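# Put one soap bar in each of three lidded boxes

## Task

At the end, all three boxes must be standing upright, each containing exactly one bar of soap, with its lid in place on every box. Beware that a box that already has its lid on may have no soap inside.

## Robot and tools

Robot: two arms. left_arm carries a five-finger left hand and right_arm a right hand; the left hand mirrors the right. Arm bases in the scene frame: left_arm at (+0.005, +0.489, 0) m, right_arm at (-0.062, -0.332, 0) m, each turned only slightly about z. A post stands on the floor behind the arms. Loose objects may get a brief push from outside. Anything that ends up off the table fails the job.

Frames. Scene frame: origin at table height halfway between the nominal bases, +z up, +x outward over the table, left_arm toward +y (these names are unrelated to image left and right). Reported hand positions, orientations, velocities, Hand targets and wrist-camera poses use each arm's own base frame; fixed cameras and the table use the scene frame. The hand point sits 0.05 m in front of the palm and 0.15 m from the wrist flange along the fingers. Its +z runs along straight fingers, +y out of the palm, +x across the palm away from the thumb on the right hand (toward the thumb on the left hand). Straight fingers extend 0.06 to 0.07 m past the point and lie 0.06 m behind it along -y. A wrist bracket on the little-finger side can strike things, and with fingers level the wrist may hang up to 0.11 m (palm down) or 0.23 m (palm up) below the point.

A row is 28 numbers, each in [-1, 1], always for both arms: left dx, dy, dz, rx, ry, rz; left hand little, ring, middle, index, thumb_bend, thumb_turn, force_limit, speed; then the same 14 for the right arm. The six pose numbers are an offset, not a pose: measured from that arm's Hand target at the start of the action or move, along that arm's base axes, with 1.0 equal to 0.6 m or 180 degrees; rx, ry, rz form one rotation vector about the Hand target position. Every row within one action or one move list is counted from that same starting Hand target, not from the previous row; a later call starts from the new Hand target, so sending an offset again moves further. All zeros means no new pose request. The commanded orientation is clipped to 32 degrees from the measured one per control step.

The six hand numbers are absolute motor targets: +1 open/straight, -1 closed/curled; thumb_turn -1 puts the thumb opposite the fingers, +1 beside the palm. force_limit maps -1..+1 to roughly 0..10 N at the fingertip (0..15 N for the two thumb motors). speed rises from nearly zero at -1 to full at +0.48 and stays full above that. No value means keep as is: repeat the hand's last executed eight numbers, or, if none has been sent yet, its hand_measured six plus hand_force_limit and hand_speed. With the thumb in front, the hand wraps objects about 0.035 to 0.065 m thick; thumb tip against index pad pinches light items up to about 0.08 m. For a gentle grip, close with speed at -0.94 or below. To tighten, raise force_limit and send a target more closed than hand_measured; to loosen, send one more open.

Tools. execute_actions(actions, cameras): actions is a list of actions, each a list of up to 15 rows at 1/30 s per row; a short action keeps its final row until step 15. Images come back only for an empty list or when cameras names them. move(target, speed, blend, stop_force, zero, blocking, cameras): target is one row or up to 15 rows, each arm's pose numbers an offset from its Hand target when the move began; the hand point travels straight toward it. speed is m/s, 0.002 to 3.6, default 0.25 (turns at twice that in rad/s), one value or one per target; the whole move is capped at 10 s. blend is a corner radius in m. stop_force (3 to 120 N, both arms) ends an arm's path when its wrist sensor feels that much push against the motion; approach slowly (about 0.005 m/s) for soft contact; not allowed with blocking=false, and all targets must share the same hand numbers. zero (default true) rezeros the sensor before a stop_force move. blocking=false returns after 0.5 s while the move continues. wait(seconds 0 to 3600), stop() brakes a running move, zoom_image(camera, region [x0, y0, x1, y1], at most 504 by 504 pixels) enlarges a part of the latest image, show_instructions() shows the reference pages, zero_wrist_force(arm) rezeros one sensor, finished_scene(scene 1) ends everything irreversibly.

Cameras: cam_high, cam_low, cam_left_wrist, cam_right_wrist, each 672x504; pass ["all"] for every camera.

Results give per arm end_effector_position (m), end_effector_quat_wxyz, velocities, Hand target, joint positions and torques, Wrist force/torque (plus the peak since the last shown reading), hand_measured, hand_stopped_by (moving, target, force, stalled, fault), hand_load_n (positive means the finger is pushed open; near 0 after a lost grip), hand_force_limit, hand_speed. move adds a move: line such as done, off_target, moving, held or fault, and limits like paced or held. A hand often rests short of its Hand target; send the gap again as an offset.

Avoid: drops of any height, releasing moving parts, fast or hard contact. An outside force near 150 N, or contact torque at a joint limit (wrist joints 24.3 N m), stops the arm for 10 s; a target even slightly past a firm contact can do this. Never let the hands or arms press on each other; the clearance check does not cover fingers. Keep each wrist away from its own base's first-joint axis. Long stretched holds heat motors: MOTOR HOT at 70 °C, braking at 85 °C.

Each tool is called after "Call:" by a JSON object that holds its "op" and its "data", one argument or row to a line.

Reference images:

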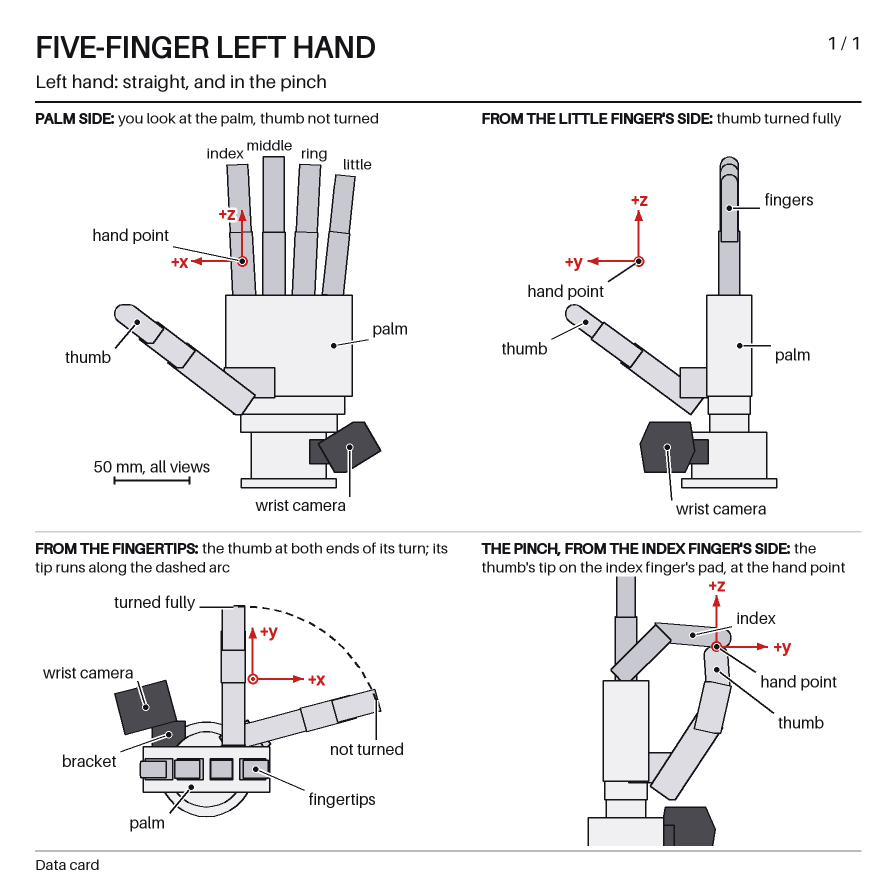

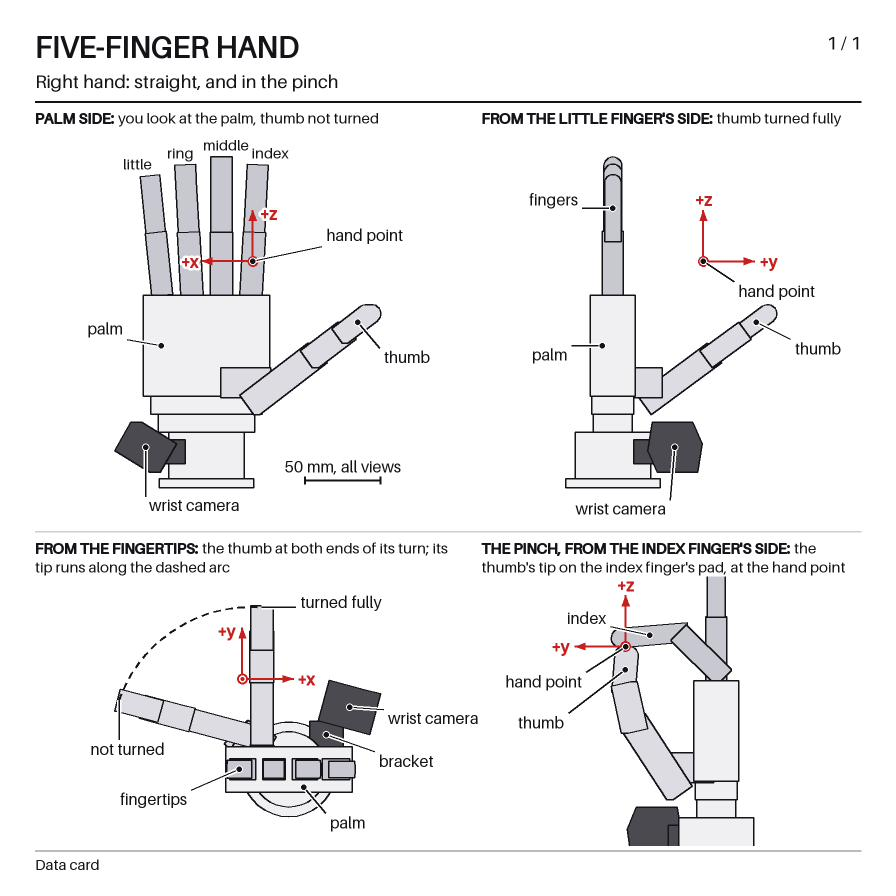

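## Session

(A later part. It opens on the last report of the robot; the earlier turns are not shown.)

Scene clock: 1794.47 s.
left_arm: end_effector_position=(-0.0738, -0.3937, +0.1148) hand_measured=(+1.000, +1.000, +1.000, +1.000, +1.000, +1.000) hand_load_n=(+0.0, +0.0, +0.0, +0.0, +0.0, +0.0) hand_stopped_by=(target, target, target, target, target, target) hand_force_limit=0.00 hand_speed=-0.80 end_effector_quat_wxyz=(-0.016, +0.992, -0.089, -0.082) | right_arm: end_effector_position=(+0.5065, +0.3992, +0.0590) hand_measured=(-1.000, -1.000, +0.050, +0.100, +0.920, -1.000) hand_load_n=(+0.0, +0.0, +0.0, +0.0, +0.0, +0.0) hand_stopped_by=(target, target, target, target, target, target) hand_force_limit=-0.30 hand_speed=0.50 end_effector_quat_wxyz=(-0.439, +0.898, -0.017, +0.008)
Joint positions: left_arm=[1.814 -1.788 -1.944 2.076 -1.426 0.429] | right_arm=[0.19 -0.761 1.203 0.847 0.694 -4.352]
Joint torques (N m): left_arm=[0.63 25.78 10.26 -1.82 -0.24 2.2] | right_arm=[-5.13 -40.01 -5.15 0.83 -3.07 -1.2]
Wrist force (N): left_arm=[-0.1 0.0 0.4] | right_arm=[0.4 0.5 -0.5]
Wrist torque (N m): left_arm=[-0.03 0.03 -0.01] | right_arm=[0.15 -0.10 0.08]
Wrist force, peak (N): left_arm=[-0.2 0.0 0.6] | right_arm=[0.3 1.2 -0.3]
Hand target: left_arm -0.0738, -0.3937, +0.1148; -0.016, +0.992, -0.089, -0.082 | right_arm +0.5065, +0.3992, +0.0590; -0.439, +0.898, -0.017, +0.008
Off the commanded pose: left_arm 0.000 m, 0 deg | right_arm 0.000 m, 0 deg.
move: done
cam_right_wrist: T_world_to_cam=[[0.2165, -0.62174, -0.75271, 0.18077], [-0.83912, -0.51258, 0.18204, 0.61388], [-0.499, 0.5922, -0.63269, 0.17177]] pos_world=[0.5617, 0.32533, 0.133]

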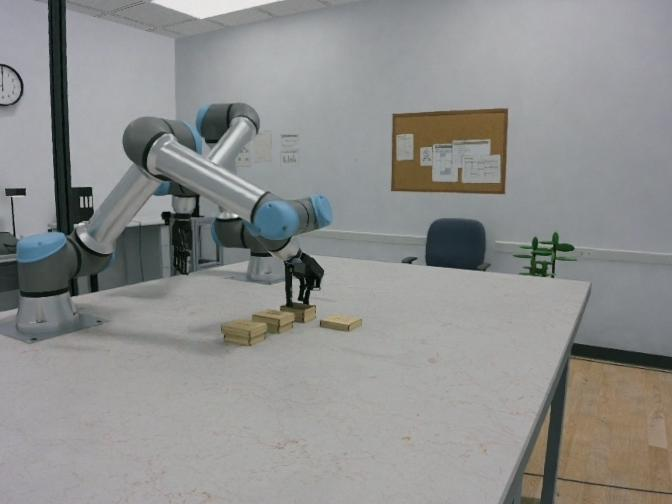

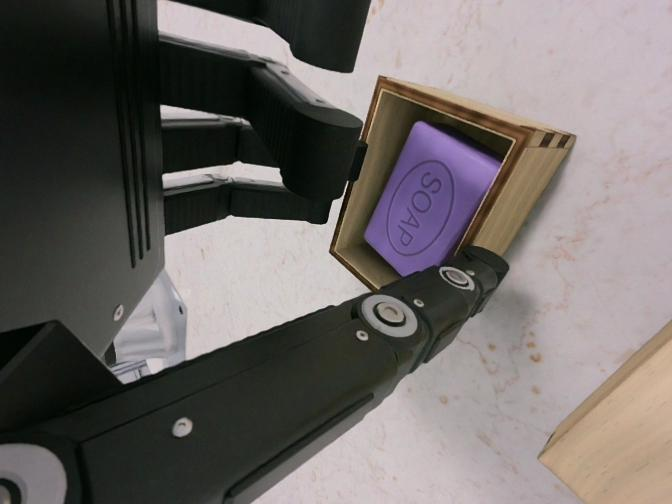

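Call:
{"op": "move", "data": {
  "target": [
    [0,0,0,0,0,0,1,1,1,1,1,1,0,-0.8,0,0,0.08,0,0,0,-1,-1,0.05,0.1,0.92,-1,-0.3,0.5],
    [0,0,0,0,0,0,1,1,1,1,1,1,0,-0.8,0.2182,-0.002,0.08,-0.0111,0.0004,0,-1,-1,0.05,0.1,0.92,-1,-0.3,0.5]
  ],
  "speed": 0.15,
  "blend": 0.02
}}

Call:
{"op": "move", "data": {
  "target": [0,0,0,0,0,0,1,1,1,1,1,1,0,-0.8,0,0,0,0,0,0,-1,-1,0.22,0.3,1,-1,-0.4,0],
  "cameras": ["cam_low","cam_right_wrist","cam_high"]
}}

Call:
{"op": "zoom_image", "data": {
  "camera": "cam_right_wrist",
  "region": [340, 40, 672, 372]
}}

Call:
{"op": "zoom_image", "data": {
  "camera": "cam_high",
  "region": [250, 180, 410, 320]
}}

Scene clock: 1816.47 s.
left_arm: end_effector_position=(-0.0738, -0.3937, +0.1148) hand_measured=(+1.000, +1.000, +1.000, +1.000, +1.000, +1.000) hand_load_n=(+0.0, +0.0, +0.0, +0.0, +0.0, +0.0) hand_stopped_by=(target, target, target, target, target, target) hand_force_limit=0.00 hand_speed=-0.80 end_effector_quat_wxyz=(-0.016, +0.992, -0.089, -0.082) | right_arm: end_effector_position=(+0.6373, +0.3980, +0.1069) hand_measured=(-1.000, -1.000, +0.050, +0.100, +0.920, -1.000) hand_load_n=(+0.0, +0.0, +0.0, +0.0, +0.0, +0.0) hand_stopped_by=(target, target, target, target, target, target) hand_force_limit=-0.30 hand_speed=0.50 end_effector_quat_wxyz=(-0.423, +0.906, -0.017, +0.008)
Joint positions: left_arm=[1.814 -1.788 -1.944 2.076 -1.426 0.429] | right_arm=[0.162 -0.356 0.288 1.404 0.72 -4.405]
Joint torques (N m): left_arm=[0.28 26.12 10.15 -1.91 -0.37 2.23] | right_arm=[8.92 -51.36 -30.66 3.48 1.56 -2.86]
Wrist force (N): left_arm=[0.0 0.0 0.5] | right_arm=[0.4 0.2 -0.3]
Wrist torque (N m): left_arm=[-0.02 0.01 0.00] | right_arm=[0.07 -0.09 0.08]
Wrist force, peak (N): left_arm=[-0.2 0.2 0.7] | right_arm=[0.4 1.3 0.5]
Hand target: left_arm -0.0738, -0.3937, +0.1148; -0.016, +0.992, -0.089, -0.082 | right_arm +0.6374, +0.3980, +0.1070; -0.423, +0.906, -0.017, +0.008
Off the commanded pose: left_arm 0.000 m, 0 deg | right_arm 0.000 m, 0 deg.
move: done

Scene clock: 1816.97 s.
left_arm: end_effector_position=(-0.0738, -0.3937, +0.1148) hand_measured=(+1.000, +1.000, +1.000, +1.000, +1.000, +1.000) hand_load_n=(+0.0, +0.0, +0.0, +0.0, -0.5, +0.0) hand_stopped_by=(target, target, target, target, target, target) hand_force_limit=0.00 hand_speed=-0.80 end_effector_quat_wxyz=(-0.016, +0.992, -0.089, -0.082) | right_arm: end_effector_position=(+0.6373, +0.3980, +0.1069) hand_measured=(-1.000, -1.000, +0.220, +0.300, +1.000, -1.000) hand_load_n=(+0.0, +0.0, +0.0, +0.0, +0.0, +0.0) hand_stopped_by=(target, target, target, target, target, target) hand_force_limit=-0.40 hand_speed=0.00 end_effector_quat_wxyz=(-0.423, +0.906, -0.017, +0.008)
Joint positions: left_arm=[1.814 -1.788 -1.944 2.076 -1.426 0.429] | right_arm=[0.162 -0.355 0.288 1.404 0.72 -4.405]
Joint torques (N m): left_arm=[0.26 26.25 10.6 -1.78 -0.2 2.27] | right_arm=[9.06 -50.28 -28.88 3.7 1.34 -3.05]
Wrist force (N): left_arm=[-0.1 -0.1 0.2] | right_arm=[0.6 0.5 -0.5]
Wrist torque (N m): left_arm=[-0.01 0.02 -0.01] | right_arm=[0.13 -0.13 0.10]
Wrist force, peak (N): left_arm=[-0.1 -0.1 0.6] | right_arm=[0.6 0.5 -0.5]
Hand target: left_arm -0.0738, -0.3937, +0.1148; -0.016, +0.992, -0.089, -0.082 | right_arm +0.6373, +0.3980, +0.1069; -0.423, +0.906, -0.017, +0.008
Off the commanded pose: left_arm 0.000 m, 0 deg | right_arm 0.000 m, 0 deg.
move: done
cam_right_wrist: T_world_to_cam=[[0.21557, -0.64755, -0.7309, 0.19628], [-0.83928, -0.50546, 0.20028, 0.70958], [-0.49913, 0.57025, -0.65244, 0.27902]] pos_world=[0.6925, 0.32665, 0.18339]
Images, in order (width x height): cam_high 672x504, cam_low 672x504, cam_right_wrist 672x504.

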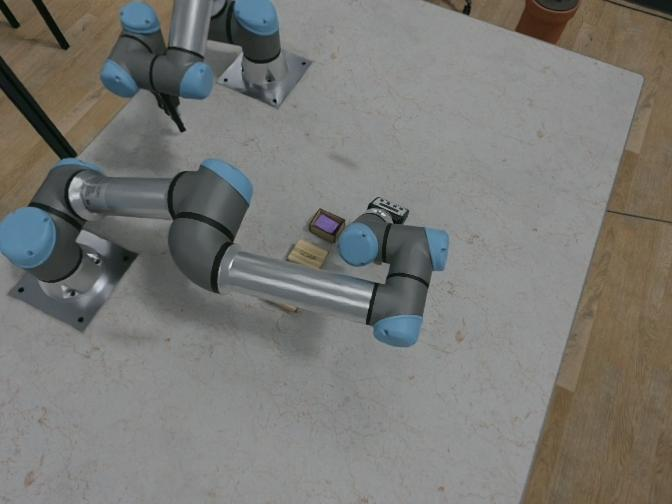

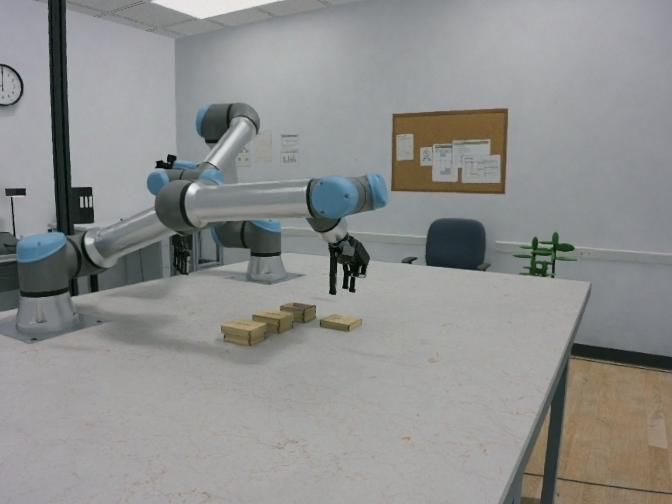

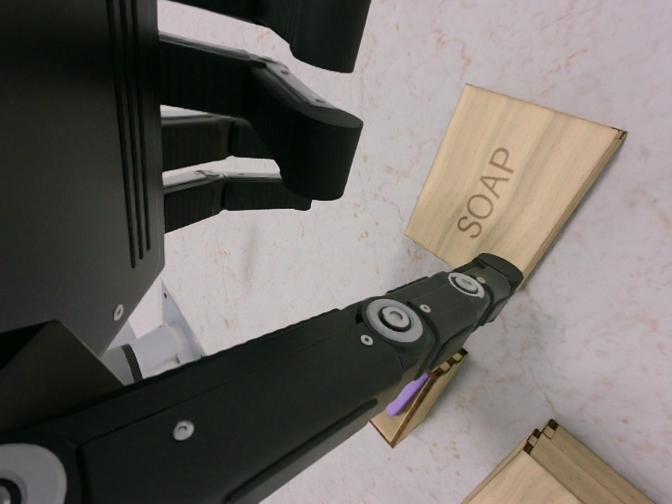

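Scaled by 1.518 from the camera's image (finer frame: 960x720).

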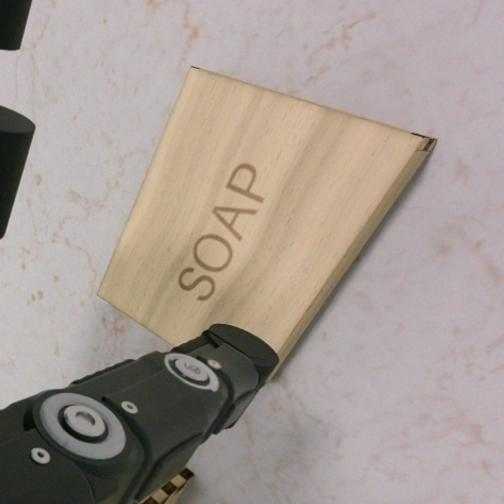

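Scaled by 3.150 from the camera's image (finer frame: 960x720).

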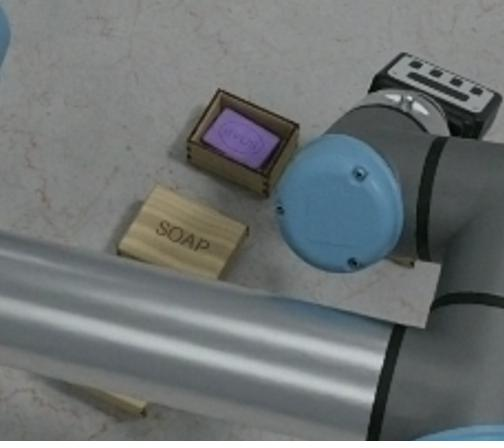

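Call:
{"op": "move", "data": {
  "target": [
    [0,0,0,0,0,0,1,1,1,1,1,1,0,-0.8,0.0008,-0.0073,-0.09,0,0,0.002,-1,-1,0.22,0.3,1,-1,-0.4,0],
    [0,0,0,0,0,0,1,1,1,1,1,1,0,-0.8,0.0008,-0.0073,-0.1307,0,0,0.002,-1,-1,0.22,0.3,1,-1,-0.4,0],
    [0,0,0,0,0,0,1,1,1,1,1,1,0,-0.8,0.0008,-0.0015,-0.1307,0,0,0.002,-1,-1,0.22,0.3,1,-1,-0.4,0]
  ],
  "speed": [0.12,0.04,0.02],
  "stop_force": 4
}}

Call:
{"op": "move", "data": {
  "target": [0,0,0,0,0,0,1,1,1,1,1,1,0,-0.8,0,0,0,0,0,0,-1,-1,-0.2,-0.2,1,-1,-0.4,-0.94],
  "cameras": ["cam_low"]
}}

Call:
{"op": "zoom_image", "data": {
  "camera": "cam_low",
  "region": [280, 270, 380, 350]
}}

Scene clock: 1836.97 s.
left_arm: end_effector_position=(-0.0738, -0.3937, +0.1148) hand_measured=(+1.000, +1.000, +1.000, +1.000, +1.000, +1.000) hand_load_n=(+0.0, +0.0, +0.0, +0.0, +0.0, +0.0) hand_stopped_by=(target, target, target, target, target, target) hand_force_limit=0.00 hand_speed=-0.80 end_effector_quat_wxyz=(-0.016, +0.992, -0.089, -0.082) | right_arm: end_effector_position=(+0.6377, +0.3971, +0.0285) hand_measured=(-1.000, -1.000, +0.220, +0.300, +1.000, -1.000) hand_load_n=(+0.0, +0.0, +0.0, +0.0, +0.0, +0.0) hand_stopped_by=(target, target, target, target, target, target) hand_force_limit=-0.40 hand_speed=0.00 end_effector_quat_wxyz=(-0.423, +0.906, -0.014, +0.007)
Joint positions: left_arm=[1.814 -1.788 -1.944 2.076 -1.426 0.429] | right_arm=[0.161 -0.335 0.449 1.231 0.718 -4.417]
Joint torques (N m): left_arm=[0.49 26.42 10.29 -1.76 -0.36 2.25] | right_arm=[9.01 -50.07 -28.78 3.5 1.53 2.08]
Wrist force (N): left_arm=[0.0 -0.2 0.6] | right_arm=[0.4 0.4 -0.2]
Wrist torque (N m): left_arm=[-0.06 0.02 0.01] | right_arm=[0.10 -0.09 -0.01]
Wrist force, peak (N): left_arm=[-0.1 -0.2 0.6] | right_arm=[0.6 0.6 -0.7]
Hand target: left_arm -0.0738, -0.3937, +0.1148; -0.016, +0.992, -0.089, -0.082 | right_arm +0.6377, +0.3971, +0.0285; -0.423, +0.906, -0.014, +0.007
Off the commanded pose: left_arm 0.000 m, 0 deg | right_arm 0.000 m, 0 deg.
move: done

Scene clock: 1838.47 s.
left_arm: end_effector_position=(-0.0738, -0.3937, +0.1148) hand_measured=(+1.000, +1.000, +1.000, +1.000, +1.000, +1.000) hand_load_n=(+0.0, +0.0, +0.0, +0.0, +0.0, +0.0) hand_stopped_by=(target, target, target, target, target, target) hand_force_limit=0.00 hand_speed=-0.80 end_effector_quat_wxyz=(-0.016, +0.992, -0.089, -0.082) | right_arm: end_effector_position=(+0.6377, +0.3971, +0.0285) hand_measured=(-1.000, -1.000, +0.114, +0.092, +1.000, -1.000) hand_load_n=(+0.0, +0.0, +3.0, +3.0, +1.0, +0.0) hand_stopped_by=(target, target, force, force, target, target) hand_force_limit=-0.40 hand_speed=-0.94 end_effector_quat_wxyz=(-0.423, +0.906, -0.014, +0.007)
Joint positions: left_arm=[1.814 -1.788 -1.944 2.076 -1.426 0.429] | right_arm=[0.161 -0.335 0.449 1.231 0.718 -4.417]
Joint torques (N m): left_arm=[0.32 26.18 9.67 -1.81 -0.33 2.25] | right_arm=[8.9 -50.85 -28.83 3.56 1.54 2.05]
Wrist force (N): left_arm=[-0.1 0.0 0.5] | right_arm=[0.5 0.3 -0.6]
Wrist torque (N m): left_arm=[-0.02 0.04 -0.01] | right_arm=[0.09 -0.08 -0.01]
Wrist force, peak (N): left_arm=[-0.1 -0.2 0.6] | right_arm=[0.5 0.4 -0.6]
Hand target: left_arm -0.0738, -0.3937, +0.1148; -0.016, +0.992, -0.089, -0.082 | right_arm +0.6377, +0.3971, +0.0285; -0.423, +0.906, -0.014, +0.007
Off the commanded pose: left_arm 0.000 m, 0 deg | right_arm 0.000 m, 0 deg.
move: done

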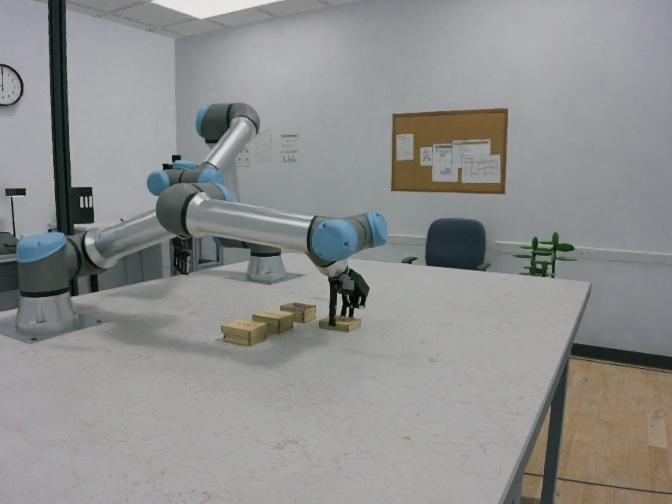

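Scaled by 5.040 from the camera's image (finer frame: 960x720).

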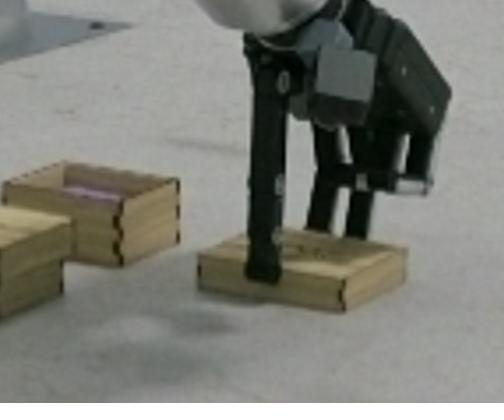

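Call:
{"op": "move", "data": {
  "target": [
    [0,0,0,0,0,0,1,1,1,1,1,1,0,-0.8,0,0,0.03,0,0,0,-1,-1,-0.2,-0.2,1,-1,-0.4,-0.94],
    [0,0,0,0,0,0,1,1,1,1,1,1,0,-0.8,0,0,0.12,0,0,0,-1,-1,-0.2,-0.2,1,-1,-0.4,-0.94],
    [0,0,0,0,0,0,1,1,1,1,1,1,0,-0.8,-0.2162,0.014,0.12,0,0,0,-1,-1,-0.2,-0.2,1,-1,-0.4,-0.94],
    [0,0,0,0,0,0,1,1,1,1,1,1,0,-0.8,-0.2162,0.014,0.068,0,0,0,-1,-1,-0.2,-0.2,1,-1,-0.4,-0.94]
  ],
  "speed": [0.05,0.1,0.12,0.08],
  "blend": [0.01,0.02,0.01,0],
  "cameras": ["cam_low","cam_right_wrist"]
}}

Call:
{"op": "zoom_image", "data": {
  "camera": "cam_right_wrist",
  "region": [540, 100, 610, 170]
}}

Call:
{"op": "zoom_image", "data": {
  "camera": "cam_low",
  "region": [275, 275, 325, 325]
}}

Scene clock: 1856.93 s.
left_arm: end_effector_position=(-0.0738, -0.3937, +0.1148) hand_measured=(+1.000, +1.000, +1.000, +1.000, +1.000, +1.000) hand_load_n=(+0.0, +0.0, +0.0, +0.0, +0.0, +0.0) hand_stopped_by=(target, target, target, target, target, target) hand_force_limit=0.00 hand_speed=-0.80 end_effector_quat_wxyz=(-0.016, +0.992, -0.089, -0.082) | right_arm: end_effector_position=(+0.5080, +0.4055, +0.0694) hand_measured=(-1.000, -1.000, +0.114, +0.092, +1.000, -1.000) hand_load_n=(-0.5, +0.0, +3.0, +3.0, +1.0, +0.0) hand_stopped_by=(target, target, force, force, target, target) hand_force_limit=-0.40 hand_speed=-0.94 end_effector_quat_wxyz=(-0.423, +0.906, -0.014, +0.007)
Joint positions: left_arm=[1.814 -1.788 -1.944 2.076 -1.426 0.429] | right_arm=[0.212 -0.758 1.154 0.894 0.731 -4.342]
Joint torques (N m): left_arm=[0.64 26 10.33 -1.8 -0.37 2.18] | right_arm=[9.56 -38.92 -5.63 0.47 1.56 1.97]
Wrist force (N): left_arm=[-0.1 -0.1 0.4] | right_arm=[0.3 0.6 -0.4]
Wrist torque (N m): left_arm=[-0.03 0.03 -0.01] | right_arm=[0.15 -0.08 -0.02]
Wrist force, peak (N): left_arm=[0.0 -0.1 0.8] | right_arm=[0.4 0.9 -0.4]
Hand target: left_arm -0.0738, -0.3937, +0.1148; -0.016, +0.992, -0.089, -0.082 | right_arm +0.5080, +0.4055, +0.0693; -0.423, +0.906, -0.014, +0.007
Off the commanded pose: left_arm 0.000 m, 0 deg | right_arm 0.000 m, 0 deg.
move: done; blend cut to 0.009 m at target 1
cam_right_wrist: T_world_to_cam=[[0.21964, -0.64615, -0.73093, 0.19894], [-0.83608, -0.51075, 0.20027, 0.6129], [-0.50273, 0.56712, -0.65241, 0.18888]] pos_world=[0.56369, 0.33446, 0.14589]

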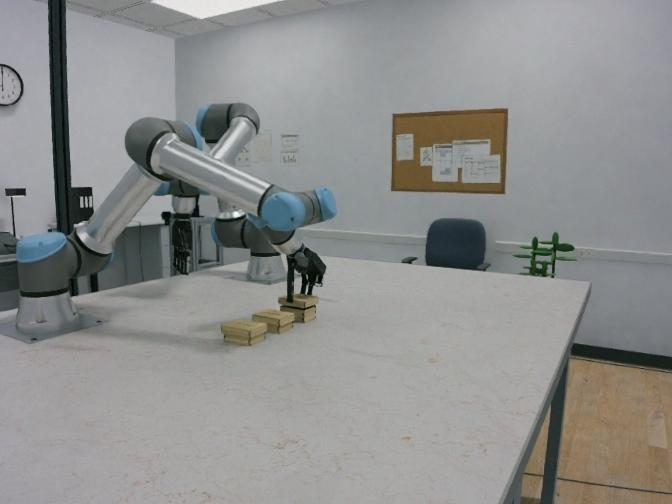

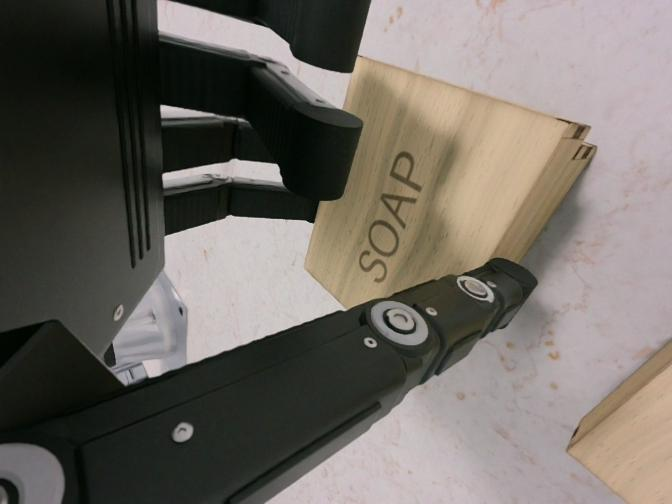

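Scaled by 7.200 from the camera's image (finer frame: 960x720).

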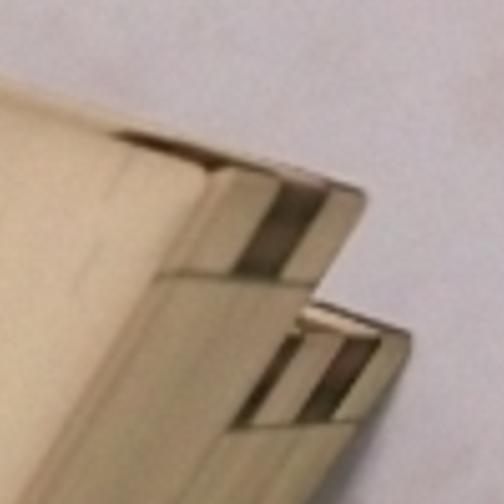

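Scaled by 10.080 from the camera's image (finer frame: 960x720).

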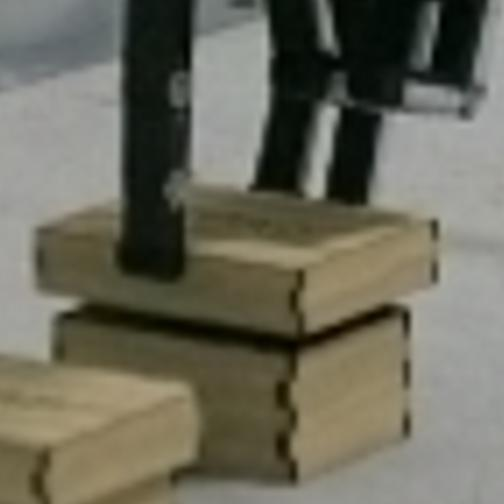

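Call:
{"op": "zoom_image", "data": {
  "camera": "cam_low",
  "region": [275, 295, 305, 325]
}}

Call:
{"op": "zoom_image", "data": {
  "camera": "cam_low",
  "region": [293, 292, 323, 322]
}}

Call:
{"op": "zoom_image", "data": {
  "camera": "cam_right_wrist",
  "region": [480, 90, 620, 280]
}}

Scaled by 16.800 from the camera's image (finer frame: 960x720).

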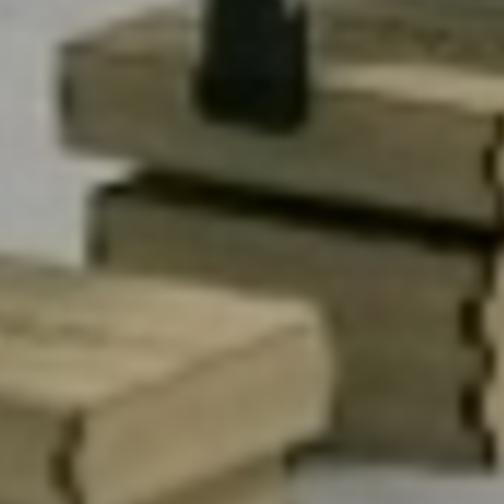

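Scaled by 16.800 from the camera's image (finer frame: 960x720).

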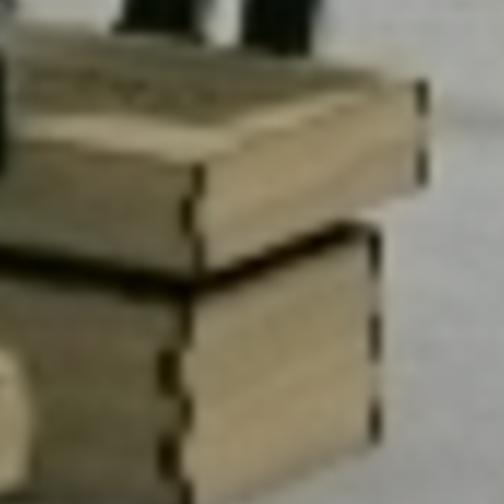

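Scaled by 2.653 from the camera's image (finer frame: 960x720).

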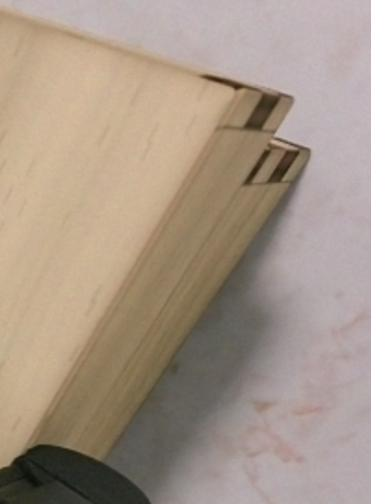

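Call:
{"op": "move", "data": {
  "target": [
    [0,0,0,0,0,0,1,1,1,1,1,1,0,-0.8,-0.0022,-0.0022,-0.004,0,0,0,-1,-1,-0.2,-0.2,1,-1,-0.4,-0.94],
    [0,0,0,0,0,0,1,1,1,1,1,1,0,-0.8,-0.0022,-0.0022,-0.038,0,0,0,-1,-1,-0.2,-0.2,1,-1,-0.4,-0.94]
  ],
  "speed": [0.02,0.006],
  "stop_force": 4,
  "cameras": ["cam_low","cam_right_wrist"]
}}

Call:
{"op": "zoom_image", "data": {
  "camera": "cam_right_wrist",
  "region": [540, 100, 610, 170]
}}

Call:
{"op": "zoom_image", "data": {
  "camera": "cam_low",
  "region": [275, 275, 325, 325]
}}

Scene clock: 1890.37 s.
left_arm: end_effector_position=(-0.0738, -0.3937, +0.1148) hand_measured=(+1.000, +1.000, +1.000, +1.000, +1.000, +1.000) hand_load_n=(+0.0, +0.0, +0.0, +0.0, -0.5, +0.0) hand_stopped_by=(target, target, target, target, target, target) hand_force_limit=0.00 hand_speed=-0.80 end_effector_quat_wxyz=(-0.016, +0.992, -0.089, -0.082) | right_arm: end_effector_position=(+0.5080, +0.4055, +0.0693) hand_measured=(-1.000, -1.000, +0.114, +0.092, +1.000, -1.000) hand_load_n=(+0.0, +0.0, +3.0, +3.0, +1.0, +0.0) hand_stopped_by=(target, target, force, force, target, target) hand_force_limit=-0.40 hand_speed=-0.94 end_effector_quat_wxyz=(-0.423, +0.906, -0.014, +0.007)
Joint positions: left_arm=[1.814 -1.788 -1.944 2.076 -1.426 0.429] | right_arm=[0.212 -0.758 1.154 0.894 0.731 -4.342]
Joint torques (N m): left_arm=[0.55 23.22 12.88 -2.67 0.45 -0.05] | right_arm=[1.45 -50.66 -16.62 2.17 -1.09 -0.54]
Wrist force (N): left_arm=[-0.1 -0.1 0.3] | right_arm=[0.4 0.7 -0.4]
Wrist torque (N m): left_arm=[-0.02 0.02 0.00] | right_arm=[0.15 -0.10 -0.01]
Wrist force, peak (N): left_arm=[0.0 -0.1 0.7] | right_arm=[0.6 0.8 -0.6]
Hand target: left_arm -0.0738, -0.3937, +0.1148; -0.016, +0.992, -0.089, -0.082 | right_arm +0.5080, +0.4055, +0.0693; -0.423, +0.906, -0.014, +0.007
CONTROL IS BACK. The link to the robot was lost, through no command of yours. It is back now. Nothing of this call ran. Your reply's later robot calls are not run. The arms hold where they stopped. Where a move or wait says "fault", it means the lost link, not a fault of the arm. Commands run again from your next reply on.
move: fault; path passed 0 of 2 targets
cam_right_wrist: T_world_to_cam=[[0.21964, -0.64615, -0.73093, 0.19886], [-0.83608, -0.51075, 0.20027, 0.61292], [-0.50273, 0.56712, -0.65241, 0.18882]] pos_world=[0.56369, 0.33446, 0.14579]

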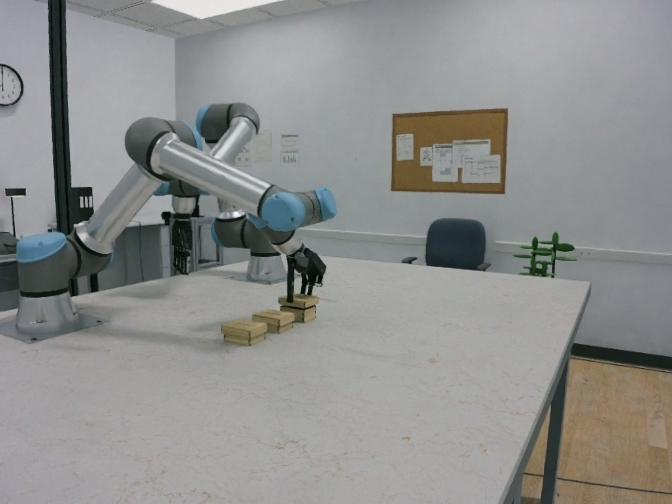

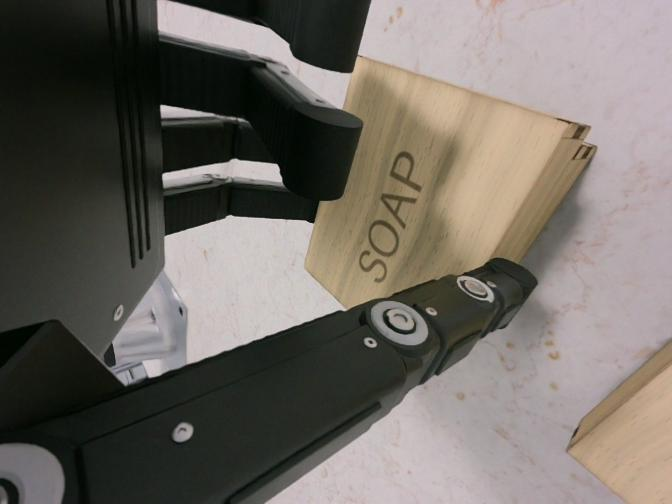

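Scaled by 7.200 from the camera's image (finer frame: 960x720).

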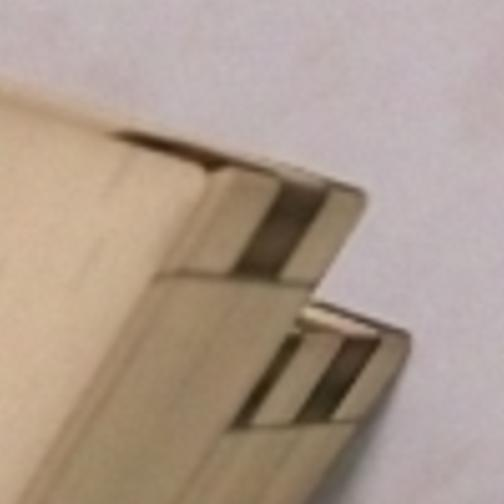

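Scaled by 10.080 from the camera's image (finer frame: 960x720).

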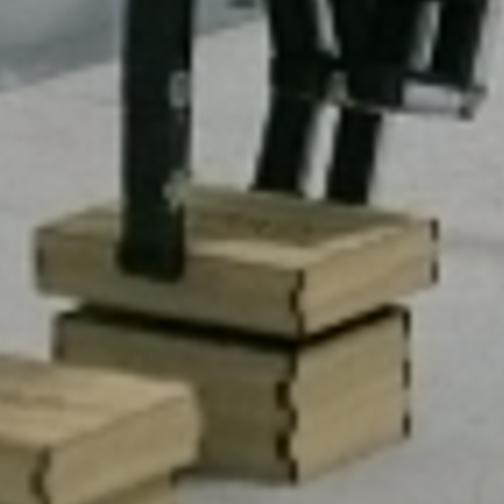

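Call:
{"op": "execute_actions", "data": {
  "actions": [
    [[0,0,0,0,0,0,1,1,1,1,1,1,0,-0.8,0,0,0,0,0,0,-1,-1,-0.2,-0.2,1,-1,-0.4,-0.94]]
  ],
  "cameras": ["all"]
}}

Scene clock: 1905.67 s.
left_arm: end_effector_position=(-0.0738, -0.3937, +0.1148) hand_measured=(+1.000, +1.000, +1.000, +1.000, +1.000, +1.000) hand_load_n=(+0.0, +0.0, +0.0, +0.0, +0.0, +0.0) hand_stopped_by=(target, target, target, target, target, target) hand_force_limit=0.00 hand_speed=-0.80 end_effector_quat_wxyz=(-0.016, +0.992, -0.089, -0.082) | right_arm: end_effector_position=(+0.5080, +0.4055, +0.0693) hand_measured=(-1.000, -1.000, +0.114, +0.092, +1.000, -1.000) hand_load_n=(+0.0, +0.0, +3.0, +3.0, +1.0, +0.0) hand_stopped_by=(target, target, force, force, target, target) hand_force_limit=-0.40 hand_speed=-0.94 end_effector_quat_wxyz=(-0.423, +0.906, -0.014, +0.007)
Joint positions: left_arm=[1.814 -1.788 -1.944 2.076 -1.426 0.429] | right_arm=[0.212 -0.758 1.154 0.894 0.731 -4.342]
Joint torques (N m): left_arm=[0.92 23.7 12.75 -2.58 0.44 -0.02] | right_arm=[1.87 -49.87 -16.87 2.1 -0.96 -0.6]
Wrist force (N): left_arm=[-0.1 0.0 0.4] | right_arm=[0.5 0.6 -0.2]
Wrist torque (N m): left_arm=[-0.02 0.03 -0.01] | right_arm=[0.14 -0.11 -0.01]
Wrist force, peak (N): left_arm=[-0.1 0.0 0.6] | right_arm=[0.6 0.8 -0.4]
Hand target: left_arm -0.0738, -0.3937, +0.1148; -0.016, +0.992, -0.089, -0.082 | right_arm +0.5080, +0.4055, +0.0693; -0.423, +0.906, -0.014, +0.007
Off the commanded pose: left_arm 0.000 m, 0 deg | right_arm 0.000 m, 0 deg.
CONTROL IS BACK, as an earlier result said. Commands run again.
cam_right_wrist: T_world_to_cam=[[0.21964, -0.64615, -0.73093, 0.19886], [-0.83608, -0.51075, 0.20027, 0.61292], [-0.50273, 0.56712, -0.65241, 0.18882]] pos_world=[0.56369, 0.33446, 0.14579]

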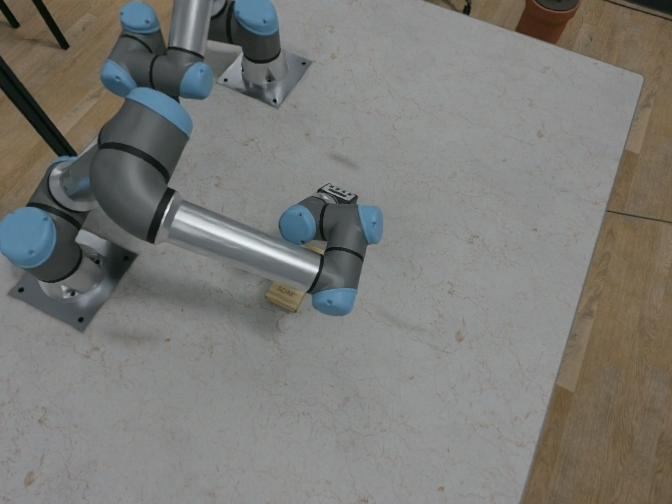

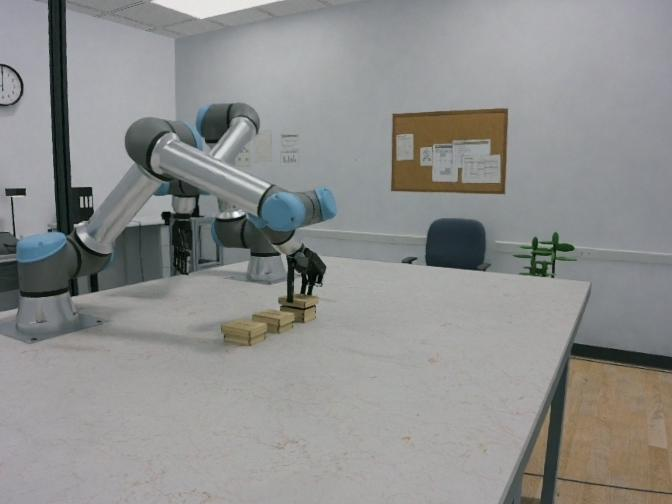

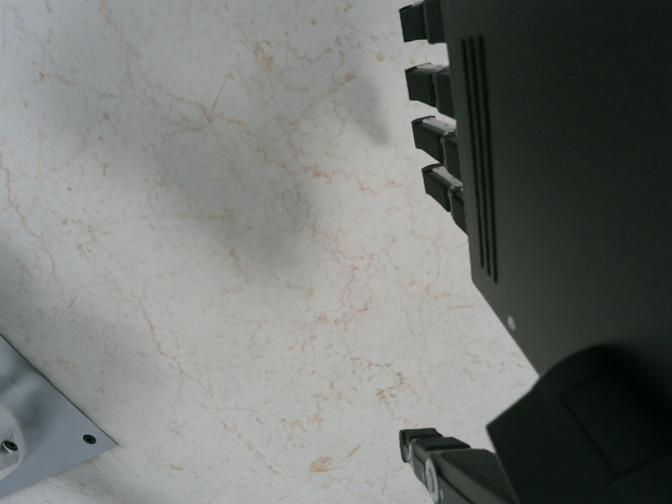

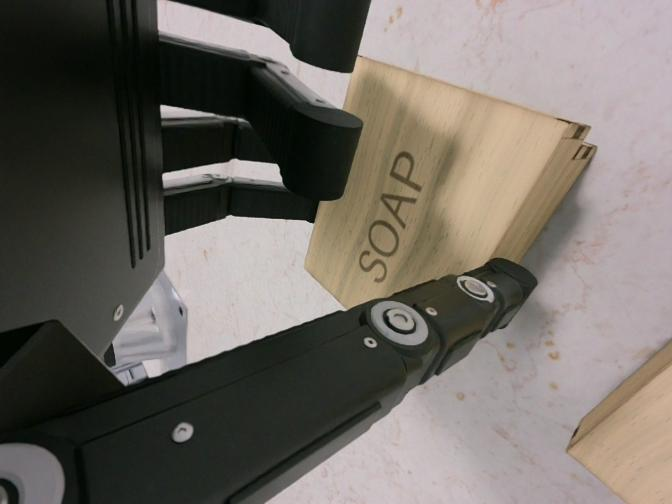

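Call:
{"op": "move", "data": {
  "target": [
    [0,0,0,0,0,0,1,1,1,1,1,1,0,-0.8,-0.0022,-0.0022,-0.004,0,0,0,-1,-1,-0.2,-0.2,1,-1,-0.4,-0.94],
    [0,0,0,0,0,0,1,1,1,1,1,1,0,-0.8,-0.0022,-0.0022,-0.038,0,0,0,-1,-1,-0.2,-0.2,1,-1,-0.4,-0.94]
  ],
  "speed": [0.02,0.006],
  "stop_force": 4,
  "cameras": ["cam_low","cam_right_wrist"]
}}

Call:
{"op": "zoom_image", "data": {
  "camera": "cam_low",
  "region": [240, 260, 350, 350]
}}

Scene clock: 1923.00 s.
left_arm: end_effector_position=(-0.0738, -0.3937, +0.1148) hand_measured=(+1.000, +1.000, +1.000, +1.000, +1.000, +1.000) hand_load_n=(+0.0, +0.0, +0.0, -0.5, +0.0, +0.0) hand_stopped_by=(target, target, target, target, target, target) hand_force_limit=0.00 hand_speed=-0.80 end_effector_quat_wxyz=(-0.016, +0.992, -0.089, -0.082) | right_arm: end_effector_position=(+0.5067, +0.4041, +0.0478) hand_measured=(-1.000, -1.000, +0.114, +0.092, +1.000, -1.000) hand_load_n=(+0.0, +0.0, +3.0, +3.0, +1.0, +0.0) hand_stopped_by=(target, target, force, force, target, target) hand_force_limit=-0.40 hand_speed=-0.94 end_effector_quat_wxyz=(-0.423, +0.906, -0.014, +0.007)
Joint positions: left_arm=[1.814 -1.788 -1.944 2.076 -1.426 0.429] | right_arm=[0.21 -0.74 1.18 0.851 0.731 -4.345]
Joint torques (N m): left_arm=[0.37 23.51 12.7 -2.6 0.44 -0.04] | right_arm=[-4.87 -57.39 -26.01 3.35 1.32 -2.59]
Wrist force (N): left_arm=[-0.1 -0.2 0.3] | right_arm=[0.2 -2.8 -2.8]
Wrist torque (N m): left_arm=[-0.03 0.02 0.00] | right_arm=[0.01 -0.03 0.04]
Wrist force, peak (N): left_arm=[-0.2 0.1 0.7] | right_arm=[0.4 -7.1 -5.3]
Hand target: left_arm -0.0738, -0.3937, +0.1148; -0.016, +0.992, -0.089, -0.082 | right_arm +0.5067, +0.4041, +0.0479; -0.423, +0.906, -0.014, +0.007 (not the last commanded pose)
Off the commanded pose: left_arm 0.000 m, 0 deg | right_arm 0.001 m, 0 deg.
move: contact (right_arm); path passed 1 of 2 targets
cam_right_wrist: T_world_to_cam=[[0.21964, -0.64615, -0.73093, 0.1826], [-0.83608, -0.51075, 0.20027, 0.61548], [-0.50273, 0.56712, -0.65241, 0.17488]] pos_world=[0.56239, 0.33316, 0.12429]

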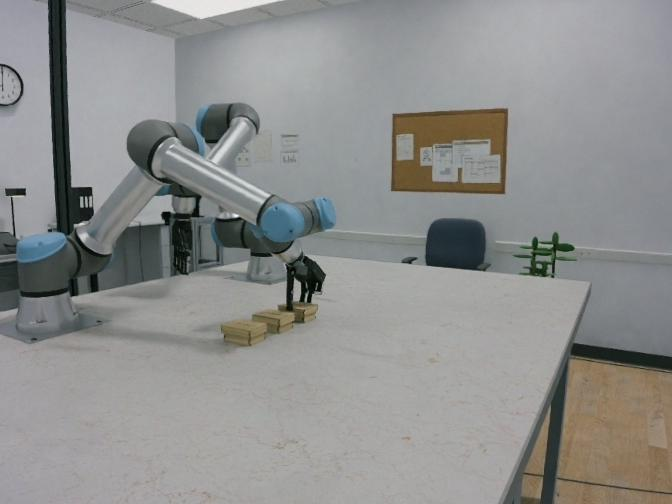

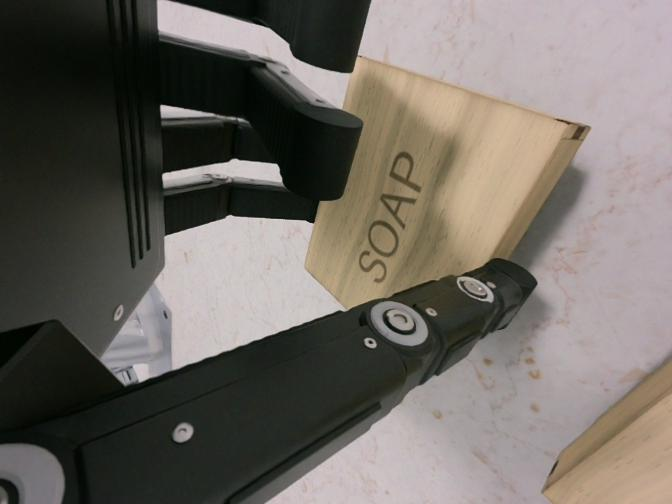

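Scaled by 4.582 from the camera's image (finer frame: 960x720).

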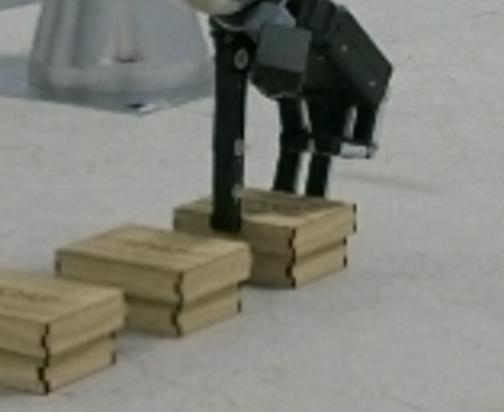

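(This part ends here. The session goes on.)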